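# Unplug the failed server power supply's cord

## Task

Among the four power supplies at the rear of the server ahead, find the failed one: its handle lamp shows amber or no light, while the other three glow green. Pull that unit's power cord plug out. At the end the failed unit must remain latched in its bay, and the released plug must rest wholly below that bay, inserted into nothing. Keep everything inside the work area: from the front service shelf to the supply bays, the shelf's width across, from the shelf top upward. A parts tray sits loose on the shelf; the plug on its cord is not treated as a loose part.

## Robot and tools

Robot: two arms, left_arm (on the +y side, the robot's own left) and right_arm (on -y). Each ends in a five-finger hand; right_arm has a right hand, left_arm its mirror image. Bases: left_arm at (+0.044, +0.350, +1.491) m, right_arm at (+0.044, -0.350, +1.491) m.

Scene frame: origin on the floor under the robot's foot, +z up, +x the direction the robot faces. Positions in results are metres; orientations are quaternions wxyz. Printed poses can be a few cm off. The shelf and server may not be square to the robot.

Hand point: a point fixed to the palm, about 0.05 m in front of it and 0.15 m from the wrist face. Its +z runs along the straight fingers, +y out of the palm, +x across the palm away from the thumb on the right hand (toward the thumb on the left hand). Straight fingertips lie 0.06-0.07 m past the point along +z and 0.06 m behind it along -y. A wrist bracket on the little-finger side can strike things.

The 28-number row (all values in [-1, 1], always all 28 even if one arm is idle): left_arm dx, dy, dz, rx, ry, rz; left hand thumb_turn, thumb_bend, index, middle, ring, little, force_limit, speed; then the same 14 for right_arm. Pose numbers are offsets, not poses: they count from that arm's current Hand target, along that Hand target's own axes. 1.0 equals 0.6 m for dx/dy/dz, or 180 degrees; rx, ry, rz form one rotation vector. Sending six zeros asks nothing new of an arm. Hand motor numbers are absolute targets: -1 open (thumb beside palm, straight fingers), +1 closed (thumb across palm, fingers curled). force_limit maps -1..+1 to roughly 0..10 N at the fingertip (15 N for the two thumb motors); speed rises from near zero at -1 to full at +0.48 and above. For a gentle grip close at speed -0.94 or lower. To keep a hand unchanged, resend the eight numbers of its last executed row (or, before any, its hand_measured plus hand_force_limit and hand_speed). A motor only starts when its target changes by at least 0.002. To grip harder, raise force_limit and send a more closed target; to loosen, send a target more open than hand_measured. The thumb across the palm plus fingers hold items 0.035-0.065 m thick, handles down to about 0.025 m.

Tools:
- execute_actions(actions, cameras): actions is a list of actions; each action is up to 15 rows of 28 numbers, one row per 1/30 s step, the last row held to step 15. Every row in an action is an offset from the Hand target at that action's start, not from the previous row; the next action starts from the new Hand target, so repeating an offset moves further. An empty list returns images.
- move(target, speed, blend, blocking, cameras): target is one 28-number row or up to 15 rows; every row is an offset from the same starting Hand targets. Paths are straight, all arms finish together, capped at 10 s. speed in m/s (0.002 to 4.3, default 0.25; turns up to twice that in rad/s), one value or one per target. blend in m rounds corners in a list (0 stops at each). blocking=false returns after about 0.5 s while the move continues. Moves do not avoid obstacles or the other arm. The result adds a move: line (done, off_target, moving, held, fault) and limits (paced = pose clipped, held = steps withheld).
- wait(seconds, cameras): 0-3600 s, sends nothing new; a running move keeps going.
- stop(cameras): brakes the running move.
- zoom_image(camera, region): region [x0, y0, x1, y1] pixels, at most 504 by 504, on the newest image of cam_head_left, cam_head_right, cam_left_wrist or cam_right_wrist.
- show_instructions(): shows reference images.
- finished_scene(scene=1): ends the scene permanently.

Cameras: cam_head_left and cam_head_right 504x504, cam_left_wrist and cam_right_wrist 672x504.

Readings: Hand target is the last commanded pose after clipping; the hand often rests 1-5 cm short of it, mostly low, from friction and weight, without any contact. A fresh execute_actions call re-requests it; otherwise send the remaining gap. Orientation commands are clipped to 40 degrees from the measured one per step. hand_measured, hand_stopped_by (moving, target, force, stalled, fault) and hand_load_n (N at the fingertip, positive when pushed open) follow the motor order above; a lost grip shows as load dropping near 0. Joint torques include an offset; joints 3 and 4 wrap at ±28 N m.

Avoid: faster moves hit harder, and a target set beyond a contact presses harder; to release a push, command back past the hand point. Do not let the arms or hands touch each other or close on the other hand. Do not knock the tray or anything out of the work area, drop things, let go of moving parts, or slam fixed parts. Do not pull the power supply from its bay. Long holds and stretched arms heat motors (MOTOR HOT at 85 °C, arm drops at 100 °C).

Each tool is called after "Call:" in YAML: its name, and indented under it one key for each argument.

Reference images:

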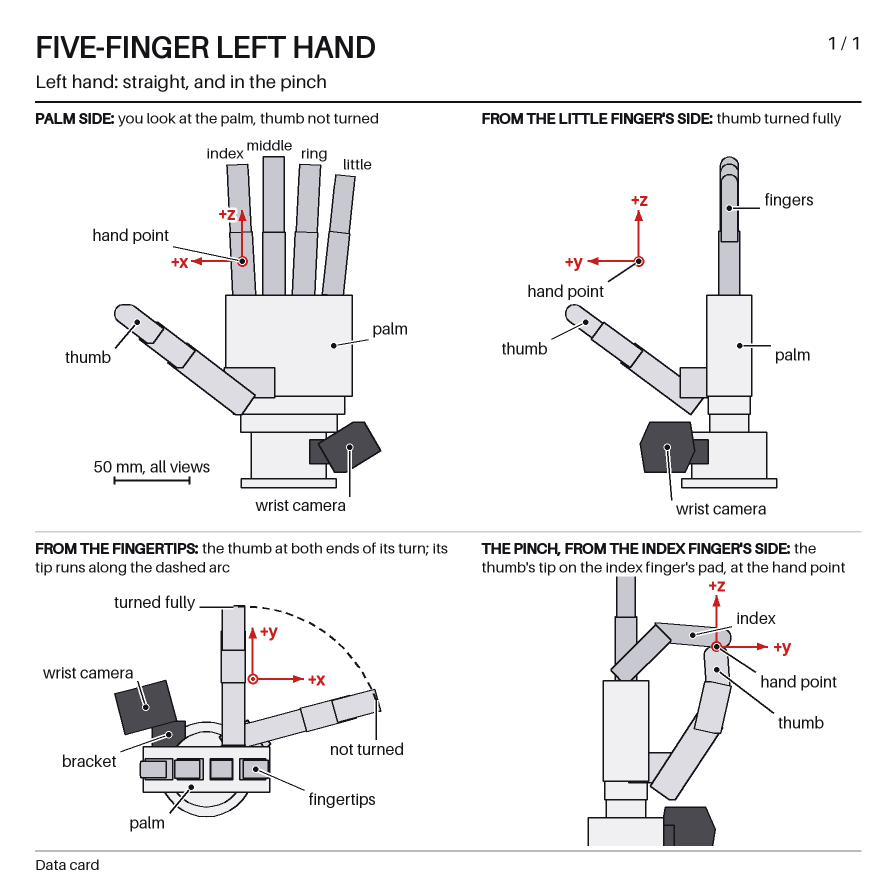

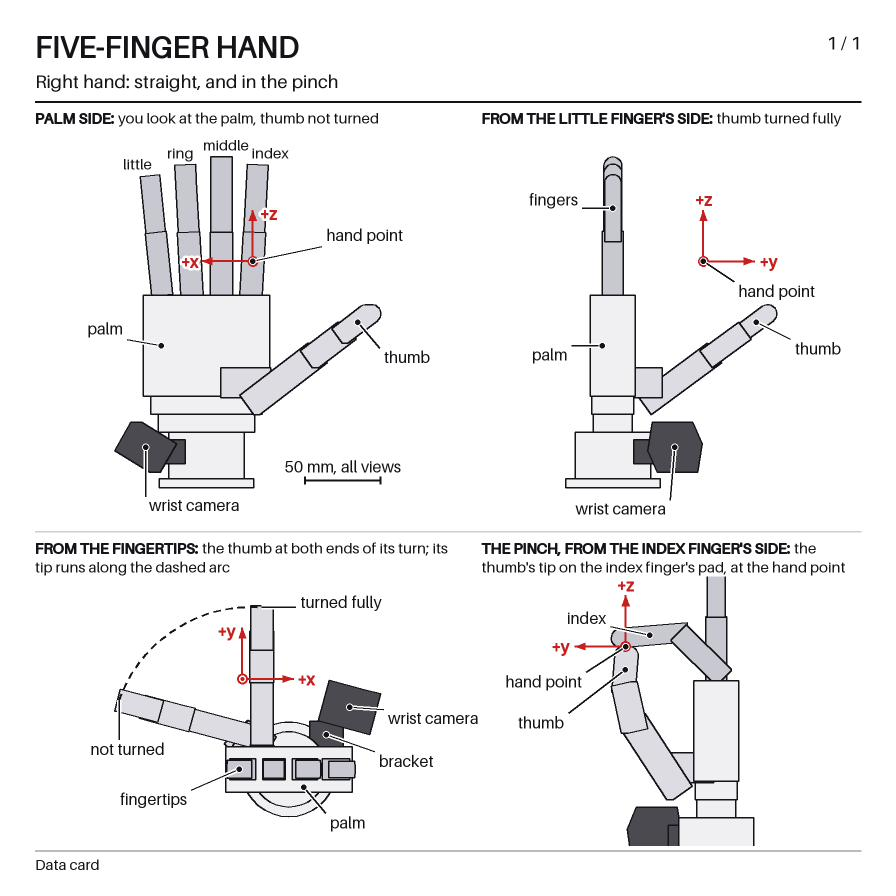

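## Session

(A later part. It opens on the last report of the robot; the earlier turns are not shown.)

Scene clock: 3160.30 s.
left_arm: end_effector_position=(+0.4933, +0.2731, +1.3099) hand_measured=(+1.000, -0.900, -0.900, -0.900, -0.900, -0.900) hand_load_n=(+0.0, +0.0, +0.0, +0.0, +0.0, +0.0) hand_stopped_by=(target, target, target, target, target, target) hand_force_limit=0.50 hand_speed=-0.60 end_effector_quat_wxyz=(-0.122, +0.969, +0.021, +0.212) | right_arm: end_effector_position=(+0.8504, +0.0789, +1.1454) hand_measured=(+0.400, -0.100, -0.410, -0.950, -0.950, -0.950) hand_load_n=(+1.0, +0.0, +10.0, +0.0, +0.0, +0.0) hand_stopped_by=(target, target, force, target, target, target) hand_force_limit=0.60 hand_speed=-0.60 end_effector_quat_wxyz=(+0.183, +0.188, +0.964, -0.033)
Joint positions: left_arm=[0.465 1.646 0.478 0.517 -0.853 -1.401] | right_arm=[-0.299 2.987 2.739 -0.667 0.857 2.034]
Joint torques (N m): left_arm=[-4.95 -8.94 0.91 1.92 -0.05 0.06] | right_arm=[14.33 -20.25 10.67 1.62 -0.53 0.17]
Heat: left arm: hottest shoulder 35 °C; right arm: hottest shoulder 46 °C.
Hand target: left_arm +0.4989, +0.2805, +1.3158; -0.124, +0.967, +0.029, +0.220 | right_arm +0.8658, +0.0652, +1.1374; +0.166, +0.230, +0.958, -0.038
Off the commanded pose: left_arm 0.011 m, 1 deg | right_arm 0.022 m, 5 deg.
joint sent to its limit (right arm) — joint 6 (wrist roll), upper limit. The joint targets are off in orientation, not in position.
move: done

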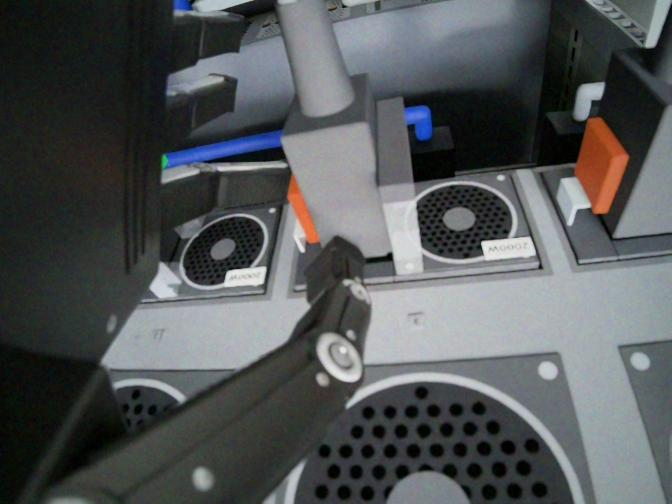

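Call:
wait:
  seconds: 0.1
  cameras: ["all"]

Call:
zoom_image:
  camera: "cam_head_left"
  region: [210, 280, 350, 420]

Call:
zoom_image:
  camera: "cam_head_right"
  region: [130, 280, 270, 420]

Scene clock: 3174.27 s.
left_arm: end_effector_position=(+0.4933, +0.2731, +1.3099) hand_measured=(+1.000, -0.900, -0.900, -0.900, -0.900, -0.900) hand_load_n=(+0.0, +0.0, +0.0, +0.0, +0.0, -0.5) hand_stopped_by=(target, target, target, target, target, target) hand_force_limit=0.50 hand_speed=-0.60 end_effector_quat_wxyz=(-0.122, +0.969, +0.021, +0.212) | right_arm: end_effector_position=(+0.8504, +0.0789, +1.1454) hand_measured=(+0.400, -0.100, -0.410, -0.950, -0.950, -0.950) hand_load_n=(+1.0, +0.0, +10.0, +0.0, +0.0, +0.0) hand_stopped_by=(target, target, force, target, target, target) hand_force_limit=0.60 hand_speed=-0.60 end_effector_quat_wxyz=(+0.183, +0.188, +0.964, -0.033)
Joint positions: left_arm=[0.465 1.646 0.478 0.517 -0.853 -1.401] | right_arm=[-0.299 2.987 2.739 -0.667 0.857 2.034]
Joint torques (N m): left_arm=[-5.07 -9 0.88 1.94 -0.05 0.06] | right_arm=[15.27 -19.72 10.81 1.35 -0.54 0.14]
Heat: left arm: hottest shoulder 35 °C; right arm: hottest shoulder 45 °C.
Hand target: left_arm +0.4989, +0.2805, +1.3158; -0.124, +0.967, +0.029, +0.220 | right_arm +0.8658, +0.0652, +1.1374; +0.166, +0.230, +0.958, -0.038
Off the commanded pose: left_arm 0.011 m, 1 deg | right_arm 0.022 m, 5 deg.
wait: 0.10 s; at rest from the start

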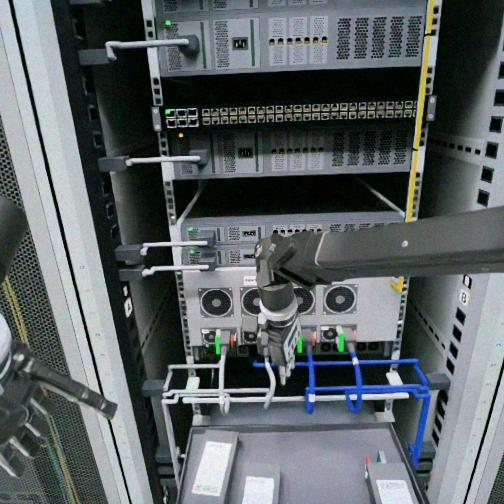

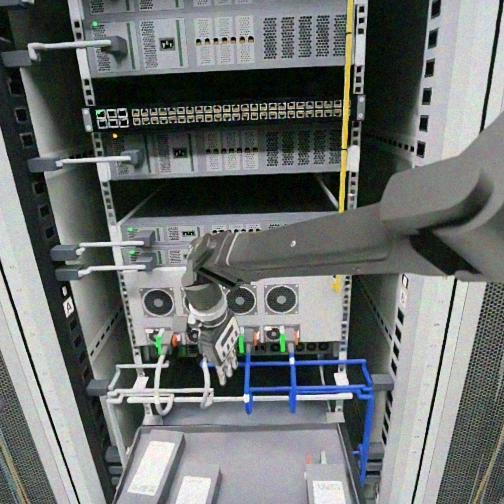

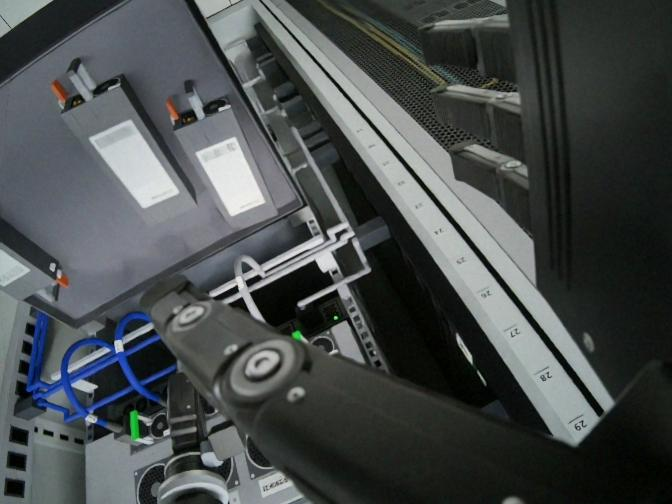

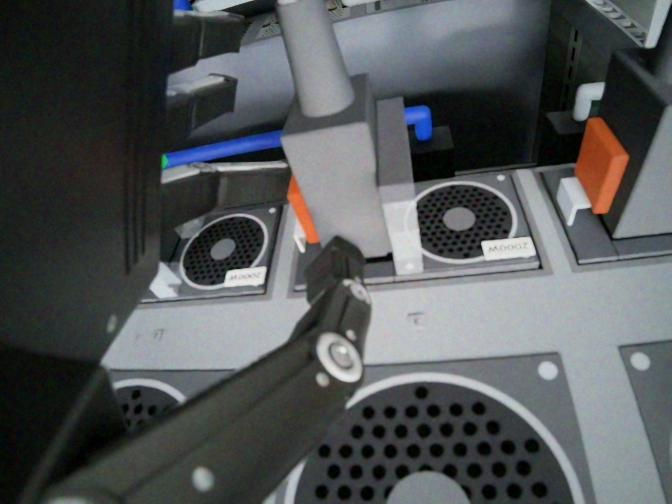

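Scaled by 3.600 from the camera's image (finer frame: 720x720).

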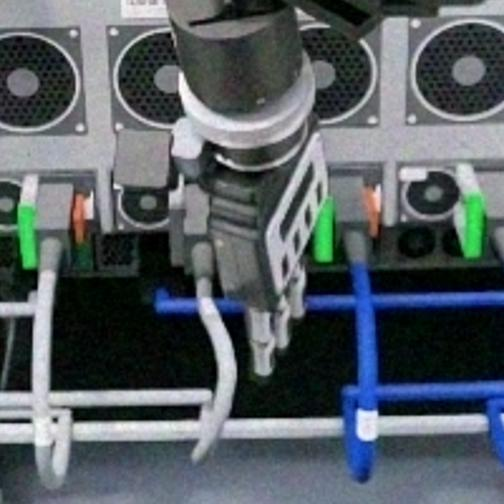

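Scaled by 3.600 from the camera's image (finer frame: 720x720).

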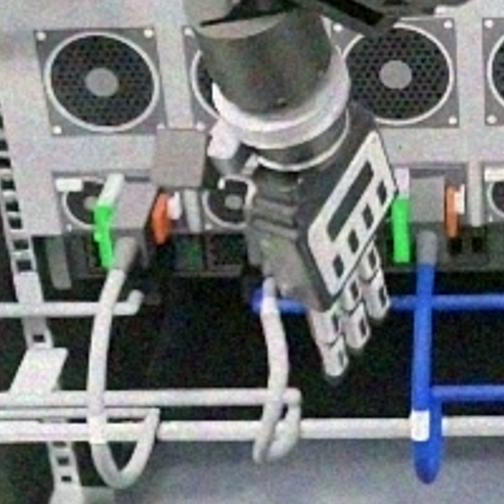

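Call:
move:
  target:
    - [0,0,0,0,0,0,1,-0.9,-0.9,-0.9,-0.9,-0.9,0.5,-0.6,0,0,0,0,0,0,0.3,-0.1,-0.55,-0.95,-0.95,-0.95,0.6,0.0]
    - [0,0,0,0,0,0,1,-0.9,-0.9,-0.9,-0.9,-0.9,0.5,-0.6,0.014,-0.005,-0.006,0,0,0,0.3,-0.1,-0.55,-0.95,-0.95,-0.95,0.6,0.0]
  speed: 0.1
  cameras: ["cam_right_wrist"]

Scene clock: 3189.60 s.
left_arm: end_effector_position=(+0.4933, +0.2731, +1.3099) hand_measured=(+1.000, -0.900, -0.900, -0.900, -0.900, -0.900) hand_load_n=(+0.0, +0.0, +0.0, +0.0, +0.0, +0.0) hand_stopped_by=(target, target, target, target, target, target) hand_force_limit=0.50 hand_speed=-0.60 end_effector_quat_wxyz=(-0.122, +0.969, +0.021, +0.212) | right_arm: end_effector_position=(+0.8501, +0.0811, +1.1459) hand_measured=(+0.300, -0.100, -0.550, -0.950, -0.950, -0.950) hand_load_n=(-0.5, -1.5, +0.0, +0.0, +0.0, +0.0) hand_stopped_by=(target, target, target, target, target, target) hand_force_limit=0.60 hand_speed=0.00 end_effector_quat_wxyz=(+0.187, +0.192, +0.963, -0.029)
Joint positions: left_arm=[0.465 1.646 0.478 0.517 -0.853 -1.401] | right_arm=[-0.297 2.976 2.709 -0.634 0.854 2.033]
Joint torques (N m): left_arm=[-4.95 -8.88 0.85 1.94 -0.04 0.06] | right_arm=[15.62 -22.42 5.97 1.57 -0.07 0.23]
Heat: left arm: hottest shoulder 35 °C; right arm: hottest shoulder 44 °C.
Hand target: left_arm +0.4989, +0.2805, +1.3158; -0.124, +0.967, +0.029, +0.220 | right_arm +0.8562, +0.0667, +1.1379; +0.166, +0.230, +0.958, -0.038
Off the commanded pose: left_arm 0.011 m, 1 deg | right_arm 0.018 m, 5 deg.
joint sent to its limit (right arm) — joint 6 (wrist roll), upper limit. The joint targets are off in orientation, not in position.
move: off_target (right_arm)

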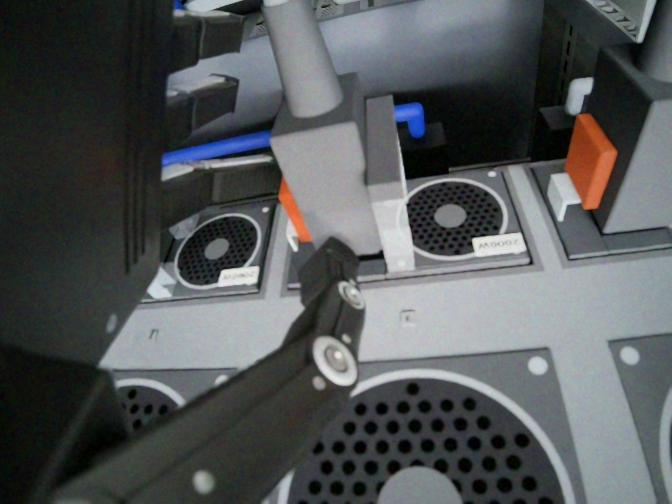

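Call:
move:
  target: [0,0,0,0,0,0,1,-0.9,-0.9,-0.9,-0.9,-0.9,0.5,-0.6,0.010,-0.005,-0.004,0,0,0,0.3,-0.1,-0.55,-0.95,-0.95,-0.95,0.6,0.0]
  speed: 0.1
  cameras: ["cam_right_wrist"]

Call:
zoom_image:
  camera: "cam_right_wrist"
  region: [180, 90, 440, 350]

Scene clock: 3194.07 s.
left_arm: end_effector_position=(+0.4933, +0.2731, +1.3099) hand_measured=(+1.000, -0.900, -0.900, -0.900, -0.900, -0.900) hand_load_n=(+0.0, +0.0, +0.0, +0.0, +0.0, +0.0) hand_stopped_by=(target, target, target, target, target, target) hand_force_limit=0.50 hand_speed=-0.60 end_effector_quat_wxyz=(-0.122, +0.969, +0.021, +0.212) | right_arm: end_effector_position=(+0.8446, +0.0800, +1.1440) hand_measured=(+0.300, -0.100, -0.550, -0.950, -0.950, -0.950) hand_load_n=(+1.0, +0.0, +0.0, +0.0, +0.0, +0.0) hand_stopped_by=(target, target, target, target, target, target) hand_force_limit=0.60 hand_speed=0.00 end_effector_quat_wxyz=(+0.190, +0.195, +0.962, -0.028)
Joint positions: left_arm=[0.465 1.646 0.478 0.517 -0.853 -1.401] | right_arm=[-0.297 2.938 2.617 -0.57 0.856 2.033]
Joint torques (N m): left_arm=[-5.07 -8.88 0.9 1.98 -0.04 0.07] | right_arm=[14.86 -22.53 5.42 1.47 -0.1 0.13]
Heat: left arm: hottest shoulder 35 °C; right arm: hottest shoulder 45 °C.
Hand target: left_arm +0.4989, +0.2805, +1.3158; -0.124, +0.967, +0.029, +0.220 | right_arm +0.8491, +0.0670, +1.1382; +0.166, +0.230, +0.958, -0.038
Off the commanded pose: left_arm 0.011 m, 1 deg | right_arm 0.015 m, 5 deg.
joint sent to its limit (right arm) — joint 6 (wrist roll), upper limit. The joint targets are off in orientation, not in position.
move: off_target (right_arm)

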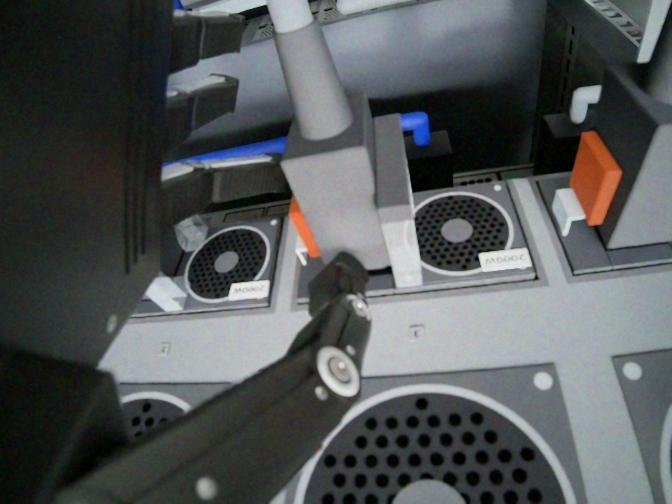

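Scaled by 1.938 from the camera's image (finer frame: 960x720).

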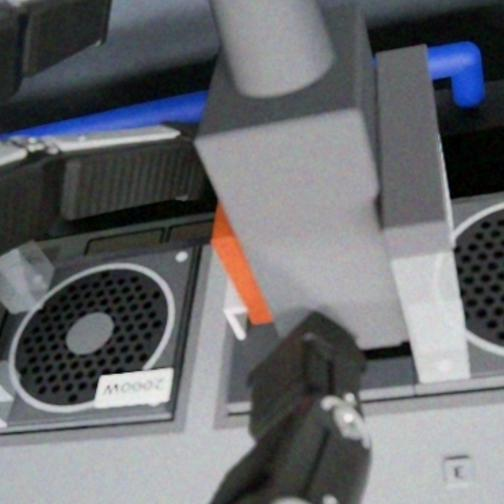

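Call:
move:
  target: [0,0,0,0,0,0,1,-0.9,-0.9,-0.9,-0.9,-0.9,0.5,-0.6,0,0,0,0,0,0,0.3,-0.1,0.1,-0.95,-0.95,-0.95,0.4,-0.6]
  speed: 0.1
  cameras: ["cam_right_wrist"]

Call:
zoom_image:
  camera: "cam_right_wrist"
  region: [180, 90, 440, 350]

Scene clock: 3200.13 s.
left_arm: end_effector_position=(+0.4933, +0.2731, +1.3099) hand_measured=(+1.000, -0.900, -0.900, -0.900, -0.900, -0.900) hand_load_n=(+0.0, +0.0, +0.0, +0.0, +0.0, +0.0) hand_stopped_by=(target, target, target, target, target, target) hand_force_limit=0.50 hand_speed=-0.60 end_effector_quat_wxyz=(-0.122, +0.969, +0.021, +0.212) | right_arm: end_effector_position=(+0.8431, +0.0796, +1.1427) hand_measured=(+0.300, -0.102, -0.152, -0.950, -0.950, -0.950) hand_load_n=(+5.0, +6.5, +7.0, +0.0, +0.0, -0.5) hand_stopped_by=(target, target, force, target, target, target) hand_force_limit=0.40 hand_speed=-0.60 end_effector_quat_wxyz=(+0.190, +0.194, +0.962, -0.031)
Joint positions: left_arm=[0.465 1.646 0.478 0.517 -0.853 -1.401] | right_arm=[-0.297 2.938 2.613 -0.57 0.86 2.034]
Joint torques (N m): left_arm=[-5.01 -8.82 0.91 1.92 -0.04 0.06] | right_arm=[15.21 -21.89 5.67 1.36 -0.3 0.19]
Heat: left arm: hottest shoulder 35 °C; right arm: hottest shoulder 45 °C.
Hand target: left_arm +0.4989, +0.2805, +1.3158; -0.124, +0.967, +0.029, +0.220 | right_arm +0.8492, +0.0668, +1.1381; +0.189, +0.203, +0.960, -0.032 (not the last commanded pose)
Off the commanded pose: left_arm 0.011 m, 1 deg | right_arm 0.015 m, 5 deg.
joint sent to its limit (right arm) — joint 6 (wrist roll), upper limit.
move: done

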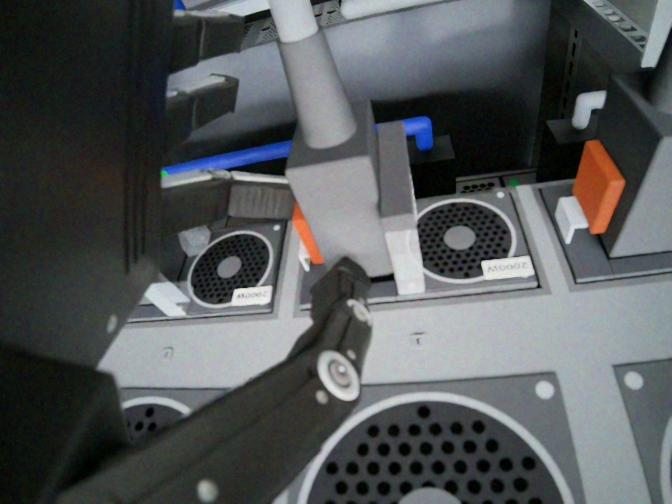

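Scaled by 1.938 from the camera's image (finer frame: 960x720).

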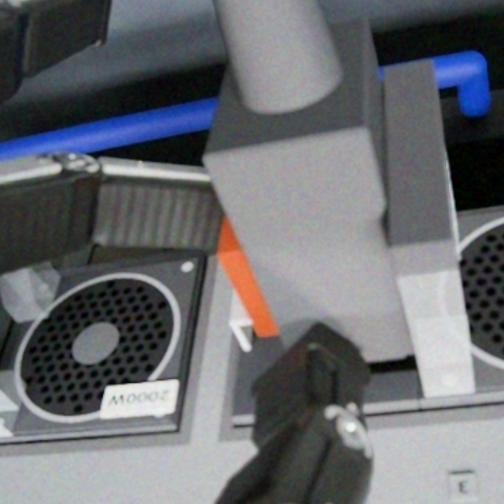

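Call:
move:
  target: [0,0,0,0,0,0,1,-0.9,-0.9,-0.9,-0.9,-0.9,0.5,-0.6,0,0,0,0,0,0,0.3,-0.1,0.3,-0.95,-0.95,-0.95,1.0,0.5]
  speed: 0.1
  cameras: ["cam_right_wrist"]

Scene clock: 3204.33 s.
left_arm: end_effector_position=(+0.4933, +0.2731, +1.3099) hand_measured=(+1.000, -0.900, -0.900, -0.900, -0.900, -0.900) hand_load_n=(+0.0, +0.0, +0.0, +0.0, +0.0, +0.0) hand_stopped_by=(target, target, target, target, target, target) hand_force_limit=0.50 hand_speed=-0.60 end_effector_quat_wxyz=(-0.122, +0.969, +0.021, +0.212) | right_arm: end_effector_position=(+0.8432, +0.0785, +1.1421) hand_measured=(+0.300, -0.102, -0.104, -0.950, -0.950, -0.950) hand_load_n=(+4.0, +9.5, +20.0, -0.5, +0.0, +0.0) hand_stopped_by=(target, target, force, target, target, target) hand_force_limit=1.00 hand_speed=0.50 end_effector_quat_wxyz=(+0.189, +0.195, +0.962, -0.031)
Joint positions: left_arm=[0.465 1.646 0.478 0.517 -0.853 -1.401] | right_arm=[-0.298 2.937 2.612 -0.569 0.861 2.034]
Joint torques (N m): left_arm=[-4.89 -9 0.87 1.91 -0.05 0.08] | right_arm=[14.92 -23.12 5.63 1.62 -0.3 0.19]
Heat: left arm: hottest shoulder 35 °C; right arm: hottest shoulder 46 °C.
Hand target: left_arm +0.4989, +0.2805, +1.3158; -0.124, +0.967, +0.029, +0.220 | right_arm +0.8493, +0.0667, +1.1382; +0.190, +0.203, +0.960, -0.032
Off the commanded pose: left_arm 0.011 m, 1 deg | right_arm 0.014 m, 1 deg.
joint sent to its limit (right arm) — joint 6 (wrist roll), upper limit. The joint targets still meet the commanded pose.
move: done

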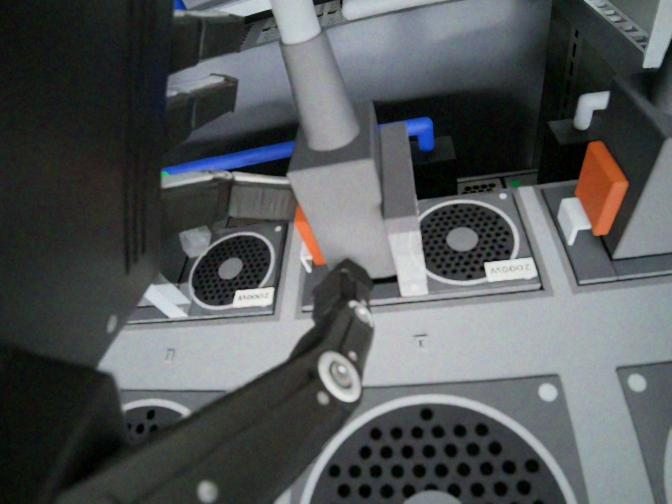

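Call:
move:
  target: [0,0,0,0,0,0,1,-0.9,-0.9,-0.9,-0.9,-0.9,0.5,-0.6,0.0473,-0.0079,-0.0194,0,0,0,0.3,-0.1,0.3,-0.95,-0.95,-0.95,1.0,0.5]
  speed: 0.1
  cameras: ["cam_right_wrist"]

Call:
zoom_image:
  camera: "cam_right_wrist"
  region: [180, 90, 440, 350]

Scene clock: 3215.67 s.
left_arm: end_effector_position=(+0.4933, +0.2731, +1.3099) hand_measured=(+1.000, -0.900, -0.900, -0.900, -0.900, -0.900) hand_load_n=(-0.5, +0.0, +0.0, +0.0, +0.0, +0.0) hand_stopped_by=(target, target, target, target, target, target) hand_force_limit=0.50 hand_speed=-0.60 end_effector_quat_wxyz=(-0.122, +0.969, +0.021, +0.212) | right_arm: end_effector_position=(+0.8278, +0.0701, +1.1422) hand_measured=(+0.300, -0.100, -0.102, -0.950, -0.950, -0.950) hand_load_n=(+1.0, +2.0, +0.0, +0.0, +0.0, +0.0) hand_stopped_by=(target, target, force, target, target, target) hand_force_limit=1.00 hand_speed=0.50 end_effector_quat_wxyz=(+0.197, +0.203, +0.959, -0.030)
Joint positions: left_arm=[0.465 1.646 0.478 0.517 -0.853 -1.401] | right_arm=[-0.299 2.844 2.397 -0.424 0.865 2.034]
Joint torques (N m): left_arm=[-5.01 -8.76 0.88 1.88 -0.04 0.06] | right_arm=[16.38 -21.83 4.62 1.2 -0.07 0.15]
Heat: left arm: hottest shoulder 35 °C; right arm: hottest shoulder 47 °C.
Hand target: left_arm +0.4989, +0.2805, +1.3158; -0.124, +0.967, +0.029, +0.220 | right_arm +0.8190, +0.0750, +1.1381; +0.189, +0.203, +0.960, -0.032
Off the commanded pose: left_arm 0.011 m, 1 deg | right_arm 0.011 m, 1 deg.
joint sent to its limit (right arm) — joint 6 (wrist roll), upper limit. The joint targets still meet the commanded pose.
move: off_target (right_arm)

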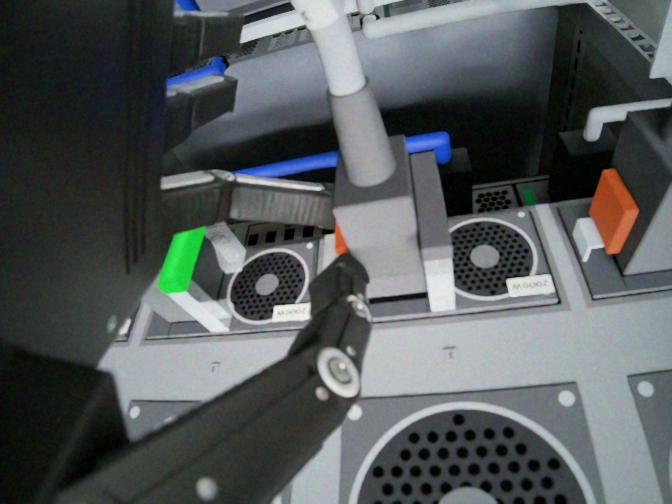

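Scaled by 1.938 from the camera's image (finer frame: 960x720).

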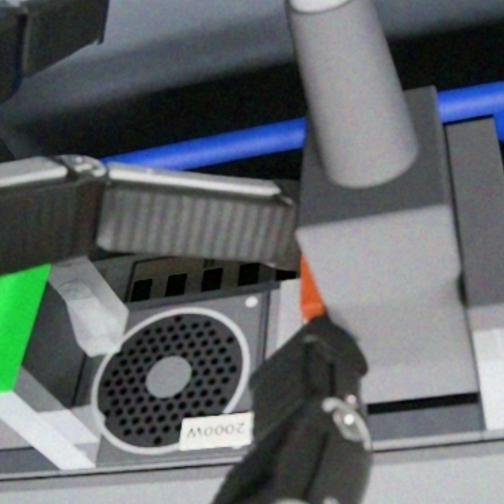

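Call:
move:
  target:
    - [0,0,0,0,0,0,1,-0.9,-0.9,-0.9,-0.9,-0.9,0.5,-0.6,0.0,0,0,0,0,0,0.3,-0.1,-0.55,-0.95,-0.95,-0.95,1.0,0.0]
    - [0,0,0,0,0,0,1,-0.9,-0.9,-0.9,-0.9,-0.9,0.5,-0.6,-0.0157,0.0,-0.038,0,0,0,0.3,-0.1,-0.55,-0.95,-0.95,-0.95,1.0,0.0]
  speed: 0.1
  cameras: ["cam_right_wrist"]

Scene clock: 3243.33 s.
left_arm: end_effector_position=(+0.4933, +0.2731, +1.3099) hand_measured=(+1.000, -0.900, -0.900, -0.900, -0.900, -0.900) hand_load_n=(-0.5, +0.0, +0.0, +0.0, -0.5, +0.0) hand_stopped_by=(target, target, target, target, target, target) hand_force_limit=0.50 hand_speed=-0.60 end_effector_quat_wxyz=(-0.122, +0.969, +0.021, +0.212) | right_arm: end_effector_position=(+0.8132, +0.0650, +1.1422) hand_measured=(+0.300, -0.100, -0.550, -0.950, -0.950, -0.950) hand_load_n=(+0.0, +0.0, +0.0, +0.0, +0.0, +0.0) hand_stopped_by=(target, target, target, target, target, target) hand_force_limit=1.00 hand_speed=0.00 end_effector_quat_wxyz=(+0.186, +0.191, +0.963, -0.037)
Joint positions: left_arm=[0.465 1.646 0.478 0.517 -0.853 -1.401] | right_arm=[-0.298 2.801 2.312 -0.419 0.869 2.034]
Joint torques (N m): left_arm=[-4.89 -8.82 0.92 1.89 -0.05 0.07] | right_arm=[18.37 -22.59 5 1.48 0.07 0.17]
Heat: left arm: hottest shoulder 35 °C; right arm: hottest shoulder 47 °C.
Hand target: left_arm +0.4989, +0.2805, +1.3158; -0.124, +0.967, +0.029, +0.220 | right_arm +0.8190, +0.0745, +1.1628; +0.189, +0.203, +0.960, -0.032
Off the commanded pose: left_arm 0.011 m, 1 deg | right_arm 0.023 m, 2 deg.
joint sent to its limit (right arm) — joint 6 (wrist roll), upper limit. The joint targets still meet the commanded pose.
move: off_target (right_arm)

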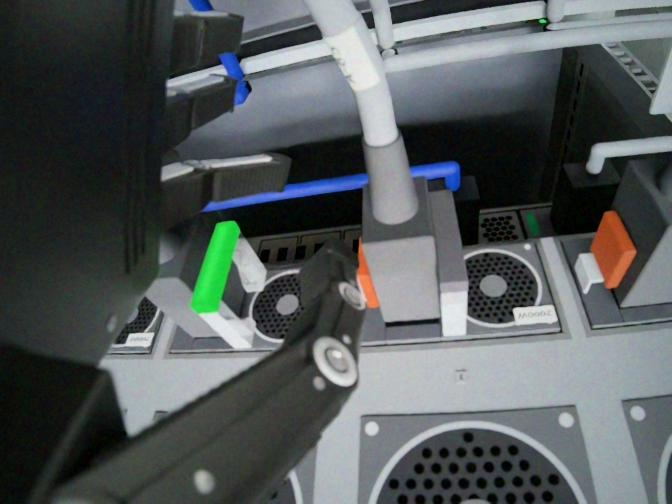

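Call:
move:
  target:
    - [0,0,0,0,0,0,1,-0.9,-0.9,-0.9,-0.9,-0.9,0.5,-0.6,-0.009,0.0,-0.023,0,0,0,0.3,-0.1,-0.55,-0.95,-0.95,-0.95,1.0,0.0]
    - [0,0,0,0,0,0,1,-0.9,-0.9,-0.9,-0.9,-0.9,0.5,-0.6,-0.0458,0.0453,-0.006,0,0,0,0.3,-0.1,-0.55,-0.95,-0.95,-0.95,1.0,0.0]
  speed: 0.1
  cameras: ["cam_right_wrist"]

Scene clock: 3253.73 s.
left_arm: end_effector_position=(+0.4933, +0.2731, +1.3099) hand_measured=(+1.000, -0.900, -0.900, -0.900, -0.900, -0.900) hand_load_n=(+0.0, +0.0, +0.0, +0.0, +0.0, +0.0) hand_stopped_by=(target, target, target, target, target, target) hand_force_limit=0.50 hand_speed=-0.60 end_effector_quat_wxyz=(-0.122, +0.969, +0.021, +0.212) | right_arm: end_effector_position=(+0.8454, +0.0795, +1.1654) hand_measured=(+0.300, -0.100, -0.550, -0.950, -0.950, -0.950) hand_load_n=(+0.0, +0.0, +0.5, +0.0, +0.0, +0.0) hand_stopped_by=(target, target, target, target, target, target) hand_force_limit=1.00 hand_speed=0.00 end_effector_quat_wxyz=(+0.192, +0.189, +0.962, -0.033)
Joint positions: left_arm=[0.465 1.646 0.478 0.517 -0.853 -1.401] | right_arm=[-0.282 2.882 2.549 -0.567 0.873 2.034]
Joint torques (N m): left_arm=[-4.84 -8.82 0.87 1.89 -0.03 0.07] | right_arm=[17.55 -19.96 9.98 0.83 0.12 0.12]
Heat: left arm: hottest shoulder 35 °C; right arm: hottest shoulder 47 °C.
Hand target: left_arm +0.4989, +0.2805, +1.3158; -0.124, +0.967, +0.029, +0.220 | right_arm +0.8520, +0.0893, +1.1769; +0.189, +0.203, +0.960, -0.032
Off the commanded pose: left_arm 0.011 m, 1 deg | right_arm 0.017 m, 2 deg.
joint sent to its limit (right arm) — joint 6 (wrist roll), upper limit. The joint targets still meet the commanded pose.
move: off_target (right_arm)

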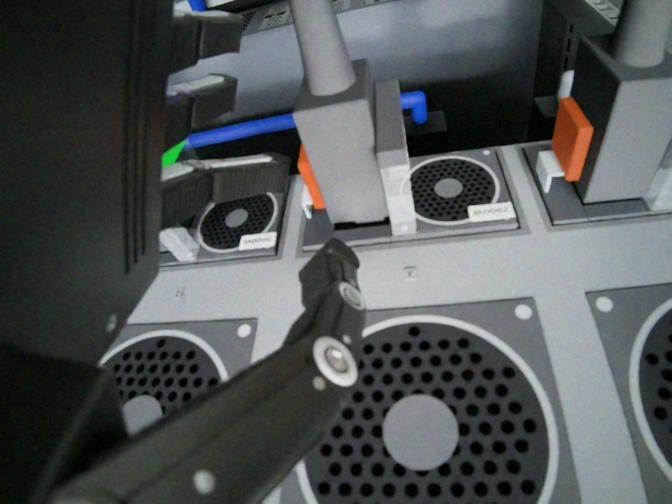

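Call:
move:
  target: [0,0,0,0,0,0,1,-0.9,-0.9,-0.9,-0.9,-0.9,0.5,-0.6,0.0155,0.0,0.037,0,0,0,0.3,-0.1,-0.55,-0.95,-0.95,-0.95,1.0,0.0]
  speed: 0.1
  cameras: ["cam_right_wrist"]

Scene clock: 3260.83 s.
left_arm: end_effector_position=(+0.4933, +0.2731, +1.3099) hand_measured=(+1.000, -0.900, -0.900, -0.900, -0.900, -0.900) hand_load_n=(+0.0, +0.0, +0.0, +0.0, +0.0, +0.0) hand_stopped_by=(target, target, target, target, target, target) hand_force_limit=0.50 hand_speed=-0.60 end_effector_quat_wxyz=(-0.122, +0.969, +0.021, +0.212) | right_arm: end_effector_position=(+0.8472, +0.0908, +1.1532) hand_measured=(+0.300, -0.100, -0.550, -0.950, -0.950, -0.950) hand_load_n=(+0.0, +0.0, +0.0, +0.0, +0.0, +0.0) hand_stopped_by=(target, target, target, target, target, target) hand_force_limit=1.00 hand_speed=0.00 end_effector_quat_wxyz=(+0.195, +0.191, +0.962, -0.030)
Joint positions: left_arm=[0.465 1.646 0.478 0.517 -0.853 -1.401] | right_arm=[-0.282 2.975 2.698 -0.615 0.87 2.034]
Joint torques (N m): left_arm=[-4.95 -8.82 0.85 1.87 -0.05 0.07] | right_arm=[16.56 -19.84 10.17 0.66 -0.15 0.22]
Heat: left arm: hottest shoulder 35 °C; right arm: hottest shoulder 47 °C.
Hand target: left_arm +0.4989, +0.2805, +1.3158; -0.124, +0.967, +0.029, +0.220 | right_arm +0.8519, +0.0898, +1.1528; +0.189, +0.203, +0.960, -0.032
Off the commanded pose: left_arm 0.011 m, 1 deg | right_arm 0.005 m, 2 deg.
joint sent to its limit (right arm) — joint 6 (wrist roll), upper limit. The joint targets still meet the commanded pose.
move: done

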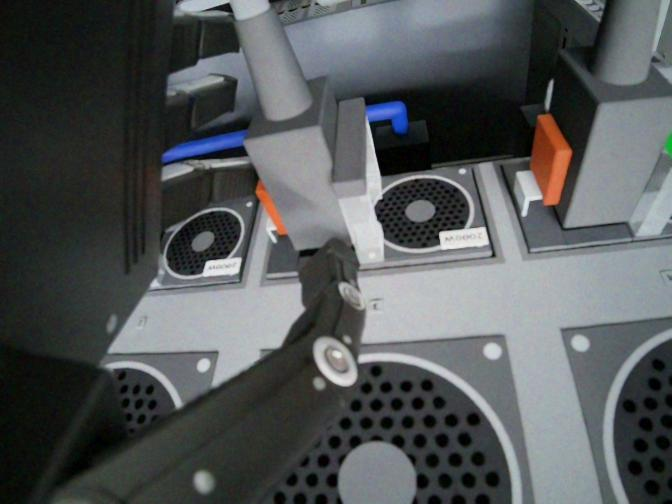

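Call:
move:
  target: [0,0,0,0,0,0,1,-0.9,-0.9,-0.9,-0.9,-0.9,0.5,-0.6,-0.026,-0.0456,-0.026,0,0,0,0.3,-0.1,-0.55,-0.95,-0.95,-0.95,1.0,0.0]
  speed: 0.1

Scene clock: 3270.23 s.
left_arm: end_effector_position=(+0.4933, +0.2731, +1.3099) hand_measured=(+1.000, -0.900, -0.900, -0.900, -0.900, -0.900) hand_load_n=(+0.0, +0.0, +0.0, +0.0, +0.0, +0.0) hand_stopped_by=(target, target, target, target, target, target) hand_force_limit=0.50 hand_speed=-0.60 end_effector_quat_wxyz=(-0.122, +0.969, +0.021, +0.212) | right_arm: end_effector_position=(+0.8426, +0.0717, +1.1753) hand_measured=(+0.300, -0.100, -0.550, -0.950, -0.950, -0.950) hand_load_n=(+0.0, +0.0, +0.0, +0.0, +0.0, +0.0) hand_stopped_by=(target, target, target, target, target, target) hand_force_limit=1.00 hand_speed=0.00 end_effector_quat_wxyz=(+0.192, +0.188, +0.963, -0.029)
Joint positions: left_arm=[0.465 1.646 0.478 0.517 -0.853 -1.401] | right_arm=[-0.282 2.814 2.438 -0.523 0.866 2.034]
Joint torques (N m): left_arm=[-4.89 -8.82 0.88 1.89 -0.04 0.07] | right_arm=[15.62 -22.71 5.71 1.51 -0.12 0.16]
Heat: left arm: hottest shoulder 35 °C; right arm: hottest shoulder 47 °C.
Hand target: left_arm +0.4989, +0.2805, +1.3158; -0.124, +0.967, +0.029, +0.220 | right_arm +0.8486, +0.0610, +1.1727; +0.189, +0.203, +0.960, -0.032
Off the commanded pose: left_arm 0.011 m, 1 deg | right_arm 0.013 m, 2 deg.
joint sent to its limit (right arm) — joint 6 (wrist roll), upper limit. The joint targets still meet the commanded pose.
move: off_target (right_arm)

Call:
move:
  target: [0,0,0,0,0,0,1,-0.9,-0.9,-0.9,-0.9,-0.9,0.5,-0.6,-0.007,-0.026,0.020,0,0,0,0.3,-0.1,-0.55,-0.95,-0.95,-0.95,1.0,0.0]
  speed: 0.1

Scene clock: 3273.73 s.
left_arm: end_effector_position=(+0.4933, +0.2731, +1.3099) hand_measured=(+1.000, -0.900, -0.900, -0.900, -0.900, -0.900) hand_load_n=(+0.0, +0.0, +0.0, +0.0, +0.0, +0.0) hand_stopped_by=(target, target, target, target, target, target) hand_force_limit=0.50 hand_speed=-0.60 end_effector_quat_wxyz=(-0.122, +0.969, +0.021, +0.212) | right_arm: end_effector_position=(+0.8329, +0.0668, +1.1612) hand_measured=(+0.300, -0.100, -0.550, -0.950, -0.950, -0.950) hand_load_n=(+0.0, +0.0, +0.0, +0.5, +0.0, +0.0) hand_stopped_by=(target, target, target, target, target, target) hand_force_limit=1.00 hand_speed=0.00 end_effector_quat_wxyz=(+0.183, +0.187, +0.965, -0.030)
Joint positions: left_arm=[0.465 1.646 0.478 0.517 -0.853 -1.401] | right_arm=[-0.293 2.806 2.396 -0.504 0.854 2.034]
Joint torques (N m): left_arm=[-4.72 -9 0.88 1.92 -0.04 0.06] | right_arm=[14.1 -23.06 5.56 1.54 -0.09 0.14]
Heat: left arm: hottest shoulder 35 °C; right arm: hottest shoulder 47 °C.
Hand target: left_arm +0.4989, +0.2805, +1.3158; -0.124, +0.967, +0.029, +0.220 | right_arm +0.8501, +0.0437, +1.1630; +0.190, +0.203, +0.960, -0.032
Off the commanded pose: left_arm 0.011 m, 1 deg | right_arm 0.029 m, 2 deg.
move: off_target (right_arm)

Call:
move:
  target: [0,0,0,0,0,0,1,-0.9,-0.9,-0.9,-0.9,-0.9,0.5,-0.6,0.0035,0.034,0.020,0,0,0,0.3,-0.1,-0.55,-0.95,-0.95,-0.95,1.0,0.0]
  speed: 0.1
  cameras: ["cam_right_wrist"]

Scene clock: 3278.10 s.
left_arm: end_effector_position=(+0.4933, +0.2731, +1.3099) hand_measured=(+1.000, -0.900, -0.900, -0.900, -0.900, -0.900) hand_load_n=(-0.5, +0.0, +0.0, +0.0, +0.0, +0.0) hand_stopped_by=(target, target, target, target, target, target) hand_force_limit=0.50 hand_speed=-0.60 end_effector_quat_wxyz=(-0.122, +0.969, +0.021, +0.212) | right_arm: end_effector_position=(+0.8475, +0.0752, +1.1555) hand_measured=(+0.300, -0.100, -0.550, -0.950, -0.950, -0.950) hand_load_n=(-0.5, +0.0, +0.5, +0.0, +0.0, +0.0) hand_stopped_by=(target, target, target, target, target, target) hand_force_limit=1.00 hand_speed=0.00 end_effector_quat_wxyz=(+0.186, +0.190, +0.964, -0.027)
Joint positions: left_arm=[0.465 1.646 0.478 0.517 -0.853 -1.401] | right_arm=[-0.296 2.897 2.573 -0.578 0.85 2.033]
Joint torques (N m): left_arm=[-4.95 -8.88 0.9 1.92 -0.04 0.07] | right_arm=[14.86 -20.07 10.11 0.7 0.12 0.13]
Heat: left arm: hottest shoulder 35 °C; right arm: hottest shoulder 47 °C.
Hand target: left_arm +0.4989, +0.2805, +1.3158; -0.124, +0.967, +0.029, +0.220 | right_arm +0.8607, +0.0613, +1.1512; +0.189, +0.203, +0.960, -0.032
Off the commanded pose: left_arm 0.011 m, 1 deg | right_arm 0.019 m, 2 deg.
joint at its limit (right arm) — joint 6 (wrist roll), upper limit.
move: off_target (right_arm)

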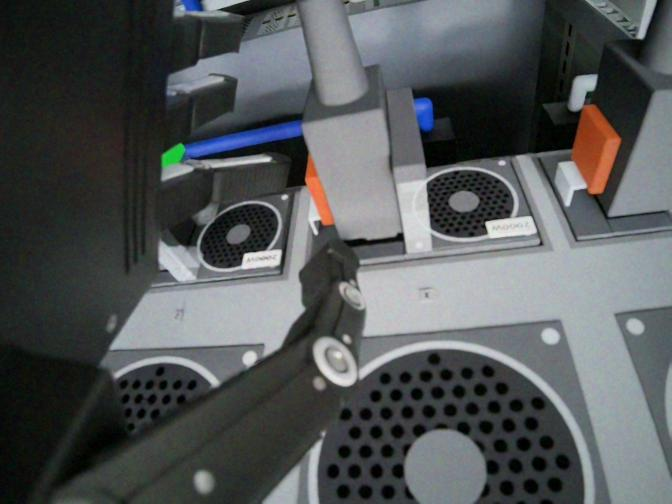

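Call:
move:
  target: [0,0,0,0,0,0,1,-0.9,-0.9,-0.9,-0.9,-0.9,0.5,-0.6,0.0115,-0.002,0.016,0,0,0,0.3,-0.1,-0.55,-0.95,-0.95,-0.95,1.0,0.0]
  speed: 0.1
  cameras: ["cam_right_wrist"]

Scene clock: 3282.53 s.
left_arm: end_effector_position=(+0.4933, +0.2731, +1.3099) hand_measured=(+1.000, -0.900, -0.900, -0.900, -0.900, -0.900) hand_load_n=(+0.0, +0.0, +0.0, +0.0, +0.0, +0.0) hand_stopped_by=(target, target, target, target, target, target) hand_force_limit=0.50 hand_speed=-0.60 end_effector_quat_wxyz=(-0.122, +0.969, +0.021, +0.212) | right_arm: end_effector_position=(+0.8462, +0.0760, +1.1503) hand_measured=(+0.300, -0.100, -0.550, -0.950, -0.950, -0.950) hand_load_n=(+0.0, +0.0, +0.0, +0.0, +0.0, +0.0) hand_stopped_by=(target, target, target, target, target, target) hand_force_limit=1.00 hand_speed=0.00 end_effector_quat_wxyz=(+0.186, +0.191, +0.963, -0.027)
Joint positions: left_arm=[0.465 1.646 0.478 0.517 -0.853 -1.401] | right_arm=[-0.298 2.911 2.588 -0.578 0.85 2.033]
Joint torques (N m): left_arm=[-4.72 -8.88 0.95 1.89 -0.04 0.07] | right_arm=[14.8 -19.66 9.55 1.33 -0.03 0.03]
Heat: left arm: hottest shoulder 35 °C; right arm: hottest shoulder 47 °C.
Hand target: left_arm +0.4989, +0.2805, +1.3158; -0.124, +0.967, +0.029, +0.220 | right_arm +0.8578, +0.0616, +1.1399; +0.189, +0.203, +0.960, -0.032
Off the commanded pose: left_arm 0.011 m, 1 deg | right_arm 0.021 m, 2 deg.
move: off_target (right_arm)

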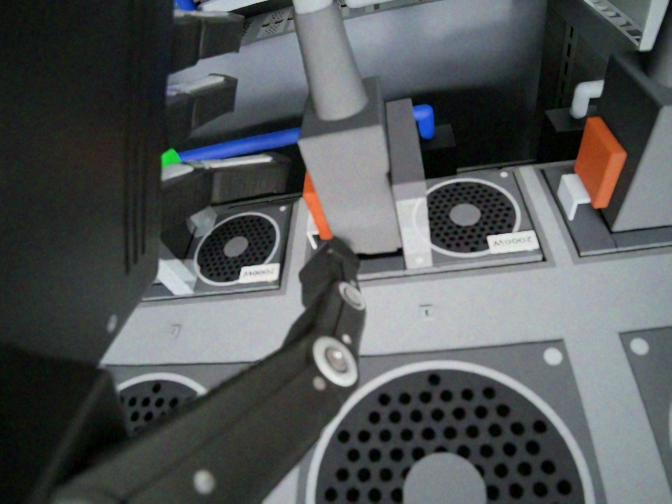

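Call:
move:
  target: [0,0,0,0,0,0,1,-0.9,-0.9,-0.9,-0.9,-0.9,0.5,-0.6,0.008,0.018,0.003,0,0,0,0.3,-0.1,-0.55,-0.95,-0.95,-0.95,1.0,0.0]
  speed: 0.1
  cameras: ["cam_right_wrist"]

Scene clock: 3286.73 s.
left_arm: end_effector_position=(+0.4933, +0.2731, +1.3099) hand_measured=(+1.000, -0.900, -0.900, -0.900, -0.900, -0.900) hand_load_n=(+0.0, +0.0, +0.0, +0.0, +0.0, +0.0) hand_stopped_by=(target, target, target, target, target, target) hand_force_limit=0.50 hand_speed=-0.60 end_effector_quat_wxyz=(-0.122, +0.969, +0.021, +0.212) | right_arm: end_effector_position=(+0.8515, +0.0804, +1.1465) hand_measured=(+0.300, -0.098, -0.550, -0.950, -0.950, -0.950) hand_load_n=(-0.5, -5.5, +0.0, +0.0, +0.0, +0.0) hand_stopped_by=(target, target, target, target, target, target) hand_force_limit=1.00 hand_speed=0.00 end_effector_quat_wxyz=(+0.188, +0.192, +0.963, -0.032)
Joint positions: left_arm=[0.465 1.646 0.478 0.517 -0.853 -1.401] | right_arm=[-0.297 2.986 2.731 -0.645 0.86 2.033]
Joint torques (N m): left_arm=[-5.07 -8.88 0.87 1.89 -0.04 0.06] | right_arm=[15.91 -19.19 10.55 1.07 -0.35 0.16]
Heat: left arm: hottest shoulder 35 °C; right arm: hottest shoulder 46 °C.
Hand target: left_arm +0.4989, +0.2805, +1.3158; -0.124, +0.967, +0.029, +0.220 | right_arm +0.8587, +0.0730, +1.1365; +0.189, +0.203, +0.960, -0.032
Off the commanded pose: left_arm 0.011 m, 1 deg | right_arm 0.014 m, 1 deg.
move: off_target (right_arm)

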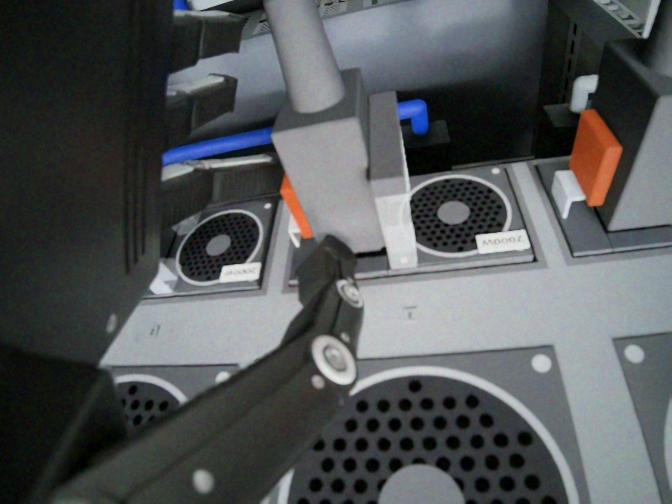

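Call:
move:
  target: [0,0,0,0,0,0,1,-0.9,-0.9,-0.9,-0.9,-0.9,0.5,-0.6,0.018,-0.0085,-0.007,0,0,0,0.3,-0.1,-0.55,-0.95,-0.95,-0.95,1.0,0.0]
  speed: 0.1
  cameras: ["cam_right_wrist"]

Scene clock: 3294.50 s.
left_arm: end_effector_position=(+0.4933, +0.2731, +1.3099) hand_measured=(+1.000, -0.900, -0.900, -0.900, -0.900, -0.900) hand_load_n=(+0.0, +0.0, +0.0, +0.0, +0.0, +0.0) hand_stopped_by=(target, target, target, target, target, target) hand_force_limit=0.50 hand_speed=-0.60 end_effector_quat_wxyz=(-0.122, +0.969, +0.021, +0.212) | right_arm: end_effector_position=(+0.8469, +0.0801, +1.1450) hand_measured=(+0.300, -0.100, -0.550, -0.950, -0.950, -0.950) hand_load_n=(+0.5, +0.0, +0.0, +0.0, +0.0, +0.0) hand_stopped_by=(target, target, target, target, target, target) hand_force_limit=1.00 hand_speed=0.00 end_effector_quat_wxyz=(+0.194, +0.198, +0.960, -0.030)
Joint positions: left_arm=[0.465 1.646 0.478 0.517 -0.853 -1.401] | right_arm=[-0.296 2.948 2.635 -0.57 0.863 2.034]
Joint torques (N m): left_arm=[-4.95 -8.76 0.85 1.87 -0.04 0.07] | right_arm=[16.38 -22.42 5.23 1.35 -0.27 0.22]
Heat: left arm: hottest shoulder 35 °C; right arm: hottest shoulder 46 °C.
Hand target: left_arm +0.4989, +0.2805, +1.3158; -0.124, +0.967, +0.029, +0.220 | right_arm +0.8461, +0.0730, +1.1363; +0.189, +0.203, +0.960, -0.032
Off the commanded pose: left_arm 0.011 m, 1 deg | right_arm 0.011 m, 1 deg.
joint sent to its limit (right arm) — joint 6 (wrist roll), upper limit. The joint targets still meet the commanded pose.
move: off_target (right_arm)

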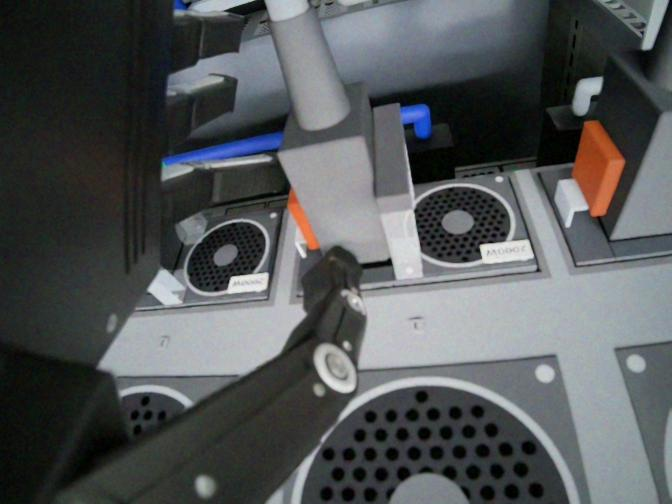

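Call:
move:
  target:
    - [0,0,0,0,0,0,1,-0.9,-0.9,-0.9,-0.9,-0.9,0.5,-0.6,0,0,0,0,0,0,0.3,-0.1,0.1,-0.95,-0.95,-0.95,0.4,-0.6]
    - [0,0,0,0,0,0,1,-0.9,-0.9,-0.9,-0.9,-0.9,0.5,-0.6,0,0,0,0,0,0,0.3,-0.1,0.3,-0.95,-0.95,-0.95,1.0,0.5]
  speed: 0.1
  cameras: ["cam_right_wrist"]

Scene clock: 3301.37 s.
left_arm: end_effector_position=(+0.4933, +0.2731, +1.3099) hand_measured=(+1.000, -0.900, -0.900, -0.900, -0.900, -0.900) hand_load_n=(+0.0, +0.0, +0.0, +0.0, +0.0, +0.0) hand_stopped_by=(target, target, target, target, target, target) hand_force_limit=0.50 hand_speed=-0.60 end_effector_quat_wxyz=(-0.122, +0.969, +0.021, +0.212) | right_arm: end_effector_position=(+0.8433, +0.0781, +1.1420) hand_measured=(+0.300, -0.102, -0.116, -0.950, -0.950, -0.950) hand_load_n=(+7.5, +7.0, +11.5, +0.0, +0.0, +0.0) hand_stopped_by=(target, target, force, target, target, target) hand_force_limit=1.00 hand_speed=0.50 end_effector_quat_wxyz=(+0.193, +0.196, +0.961, -0.038)
Joint positions: left_arm=[0.465 1.646 0.478 0.517 -0.853 -1.401] | right_arm=[-0.296 2.946 2.624 -0.57 0.877 2.034]
Joint torques (N m): left_arm=[-4.89 -8.82 0.91 1.92 -0.06 0.06] | right_arm=[15.03 -21.77 6.17 1.33 -0.87 0.16]
Heat: left arm: hottest shoulder 35 °C; right arm: hottest shoulder 46 °C.
Hand target: left_arm +0.4989, +0.2805, +1.3158; -0.124, +0.967, +0.029, +0.220 | right_arm +0.8460, +0.0731, +1.1362; +0.189, +0.203, +0.960, -0.032
Off the commanded pose: left_arm 0.011 m, 1 deg | right_arm 0.008 m, 1 deg.
joint sent to its limit (right arm) — joint 6 (wrist roll), upper limit. The joint targets still meet the commanded pose.
move: done

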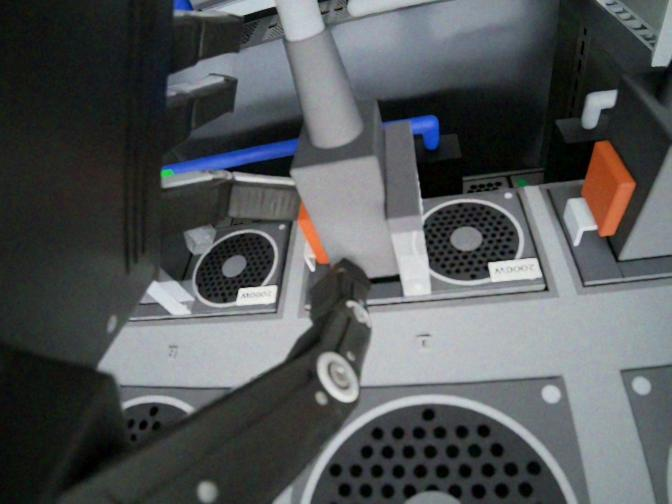

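Call:
move:
  target: [0,0,0,0,0,0,1,-0.9,-0.9,-0.9,-0.9,-0.9,0.5,-0.6,0,0,0,0,0,0,0.3,-0.1,0.6,-0.95,-0.95,-0.95,1.0,0.7]
  speed: 0.1

Scene clock: 3305.63 s.
left_arm: end_effector_position=(+0.4933, +0.2731, +1.3099) hand_measured=(+1.000, -0.900, -0.900, -0.900, -0.900, -0.900) hand_load_n=(+0.0, +0.0, +0.0, +0.0, +0.0, +0.0) hand_stopped_by=(target, target, target, target, target, target) hand_force_limit=0.50 hand_speed=-0.60 end_effector_quat_wxyz=(-0.122, +0.969, +0.021, +0.212) | right_arm: end_effector_position=(+0.8433, +0.0781, +1.1420) hand_measured=(+0.300, -0.102, -0.116, -0.950, -0.950, -0.950) hand_load_n=(+7.5, +7.0, +11.5, +0.0, +0.0, +0.0) hand_stopped_by=(target, target, force, target, target, target) hand_force_limit=1.00 hand_speed=0.70 end_effector_quat_wxyz=(+0.193, +0.196, +0.961, -0.038)
Joint positions: left_arm=[0.465 1.646 0.478 0.517 -0.853 -1.401] | right_arm=[-0.296 2.946 2.624 -0.57 0.877 2.034]
Joint torques (N m): left_arm=[-4.95 -8.76 0.9 1.88 -0.03 0.06] | right_arm=[16.15 -22.12 5.79 1.62 -0.82 0.21]
Heat: left arm: hottest shoulder 35 °C; right arm: hottest shoulder 46 °C.
Hand target: left_arm +0.4989, +0.2805, +1.3158; -0.124, +0.967, +0.029, +0.220 | right_arm +0.8460, +0.0731, +1.1362; +0.189, +0.203, +0.960, -0.032
Off the commanded pose: left_arm 0.011 m, 1 deg | right_arm 0.008 m, 1 deg.
joint sent to its limit (right arm) — joint 6 (wrist roll), upper limit. The joint targets still meet the commanded pose.
move: done

Call:
move:
  target:
    - [0,0,0,0,0,0,1,-0.9,-0.9,-0.9,-0.9,-0.9,0.5,-0.6,0,0,0,0,0,0,0.3,-0.1,-0.15,-0.95,-0.95,-0.95,1.0,0.0]
    - [0,0,0,0,0,0,1,-0.9,-0.9,-0.9,-0.9,-0.9,0.5,-0.6,0,0,0,0,0,0,0.3,-0.1,0.5,-0.95,-0.95,-0.95,1.0,0.7]
  speed: 0.1

Scene clock: 3310.37 s.
left_arm: end_effector_position=(+0.4933, +0.2731, +1.3099) hand_measured=(+1.000, -0.900, -0.900, -0.900, -0.900, -0.900) hand_load_n=(+0.0, +0.0, +0.0, +0.0, +0.0, +0.0) hand_stopped_by=(target, target, target, target, target, target) hand_force_limit=0.50 hand_speed=-0.60 end_effector_quat_wxyz=(-0.122, +0.969, +0.021, +0.212) | right_arm: end_effector_position=(+0.8432, +0.0780, +1.1418) hand_measured=(+0.300, -0.102, -0.082, -0.950, -0.950, -0.950) hand_load_n=(+6.5, +9.0, +20.5, +0.0, +0.0, +0.0) hand_stopped_by=(target, target, force, target, target, target) hand_force_limit=1.00 hand_speed=0.70 end_effector_quat_wxyz=(+0.192, +0.196, +0.961, -0.038)
Joint positions: left_arm=[0.465 1.646 0.478 0.517 -0.853 -1.401] | right_arm=[-0.296 2.945 2.622 -0.57 0.876 2.034]
Joint torques (N m): left_arm=[-4.89 -9 0.87 1.92 -0.04 0.08] | right_arm=[15.85 -22.18 5.97 1.43 -0.85 0.21]
Heat: left arm: hottest shoulder 35 °C; right arm: hottest shoulder 46 °C.
Hand target: left_arm +0.4989, +0.2805, +1.3158; -0.124, +0.967, +0.029, +0.220 | right_arm +0.8459, +0.0732, +1.1362; +0.189, +0.203, +0.960, -0.032
Off the commanded pose: left_arm 0.011 m, 1 deg | right_arm 0.008 m, 1 deg.
joint sent to its limit (right arm) — joint 6 (wrist roll), upper limit. The joint targets still meet the commanded pose.
move: done


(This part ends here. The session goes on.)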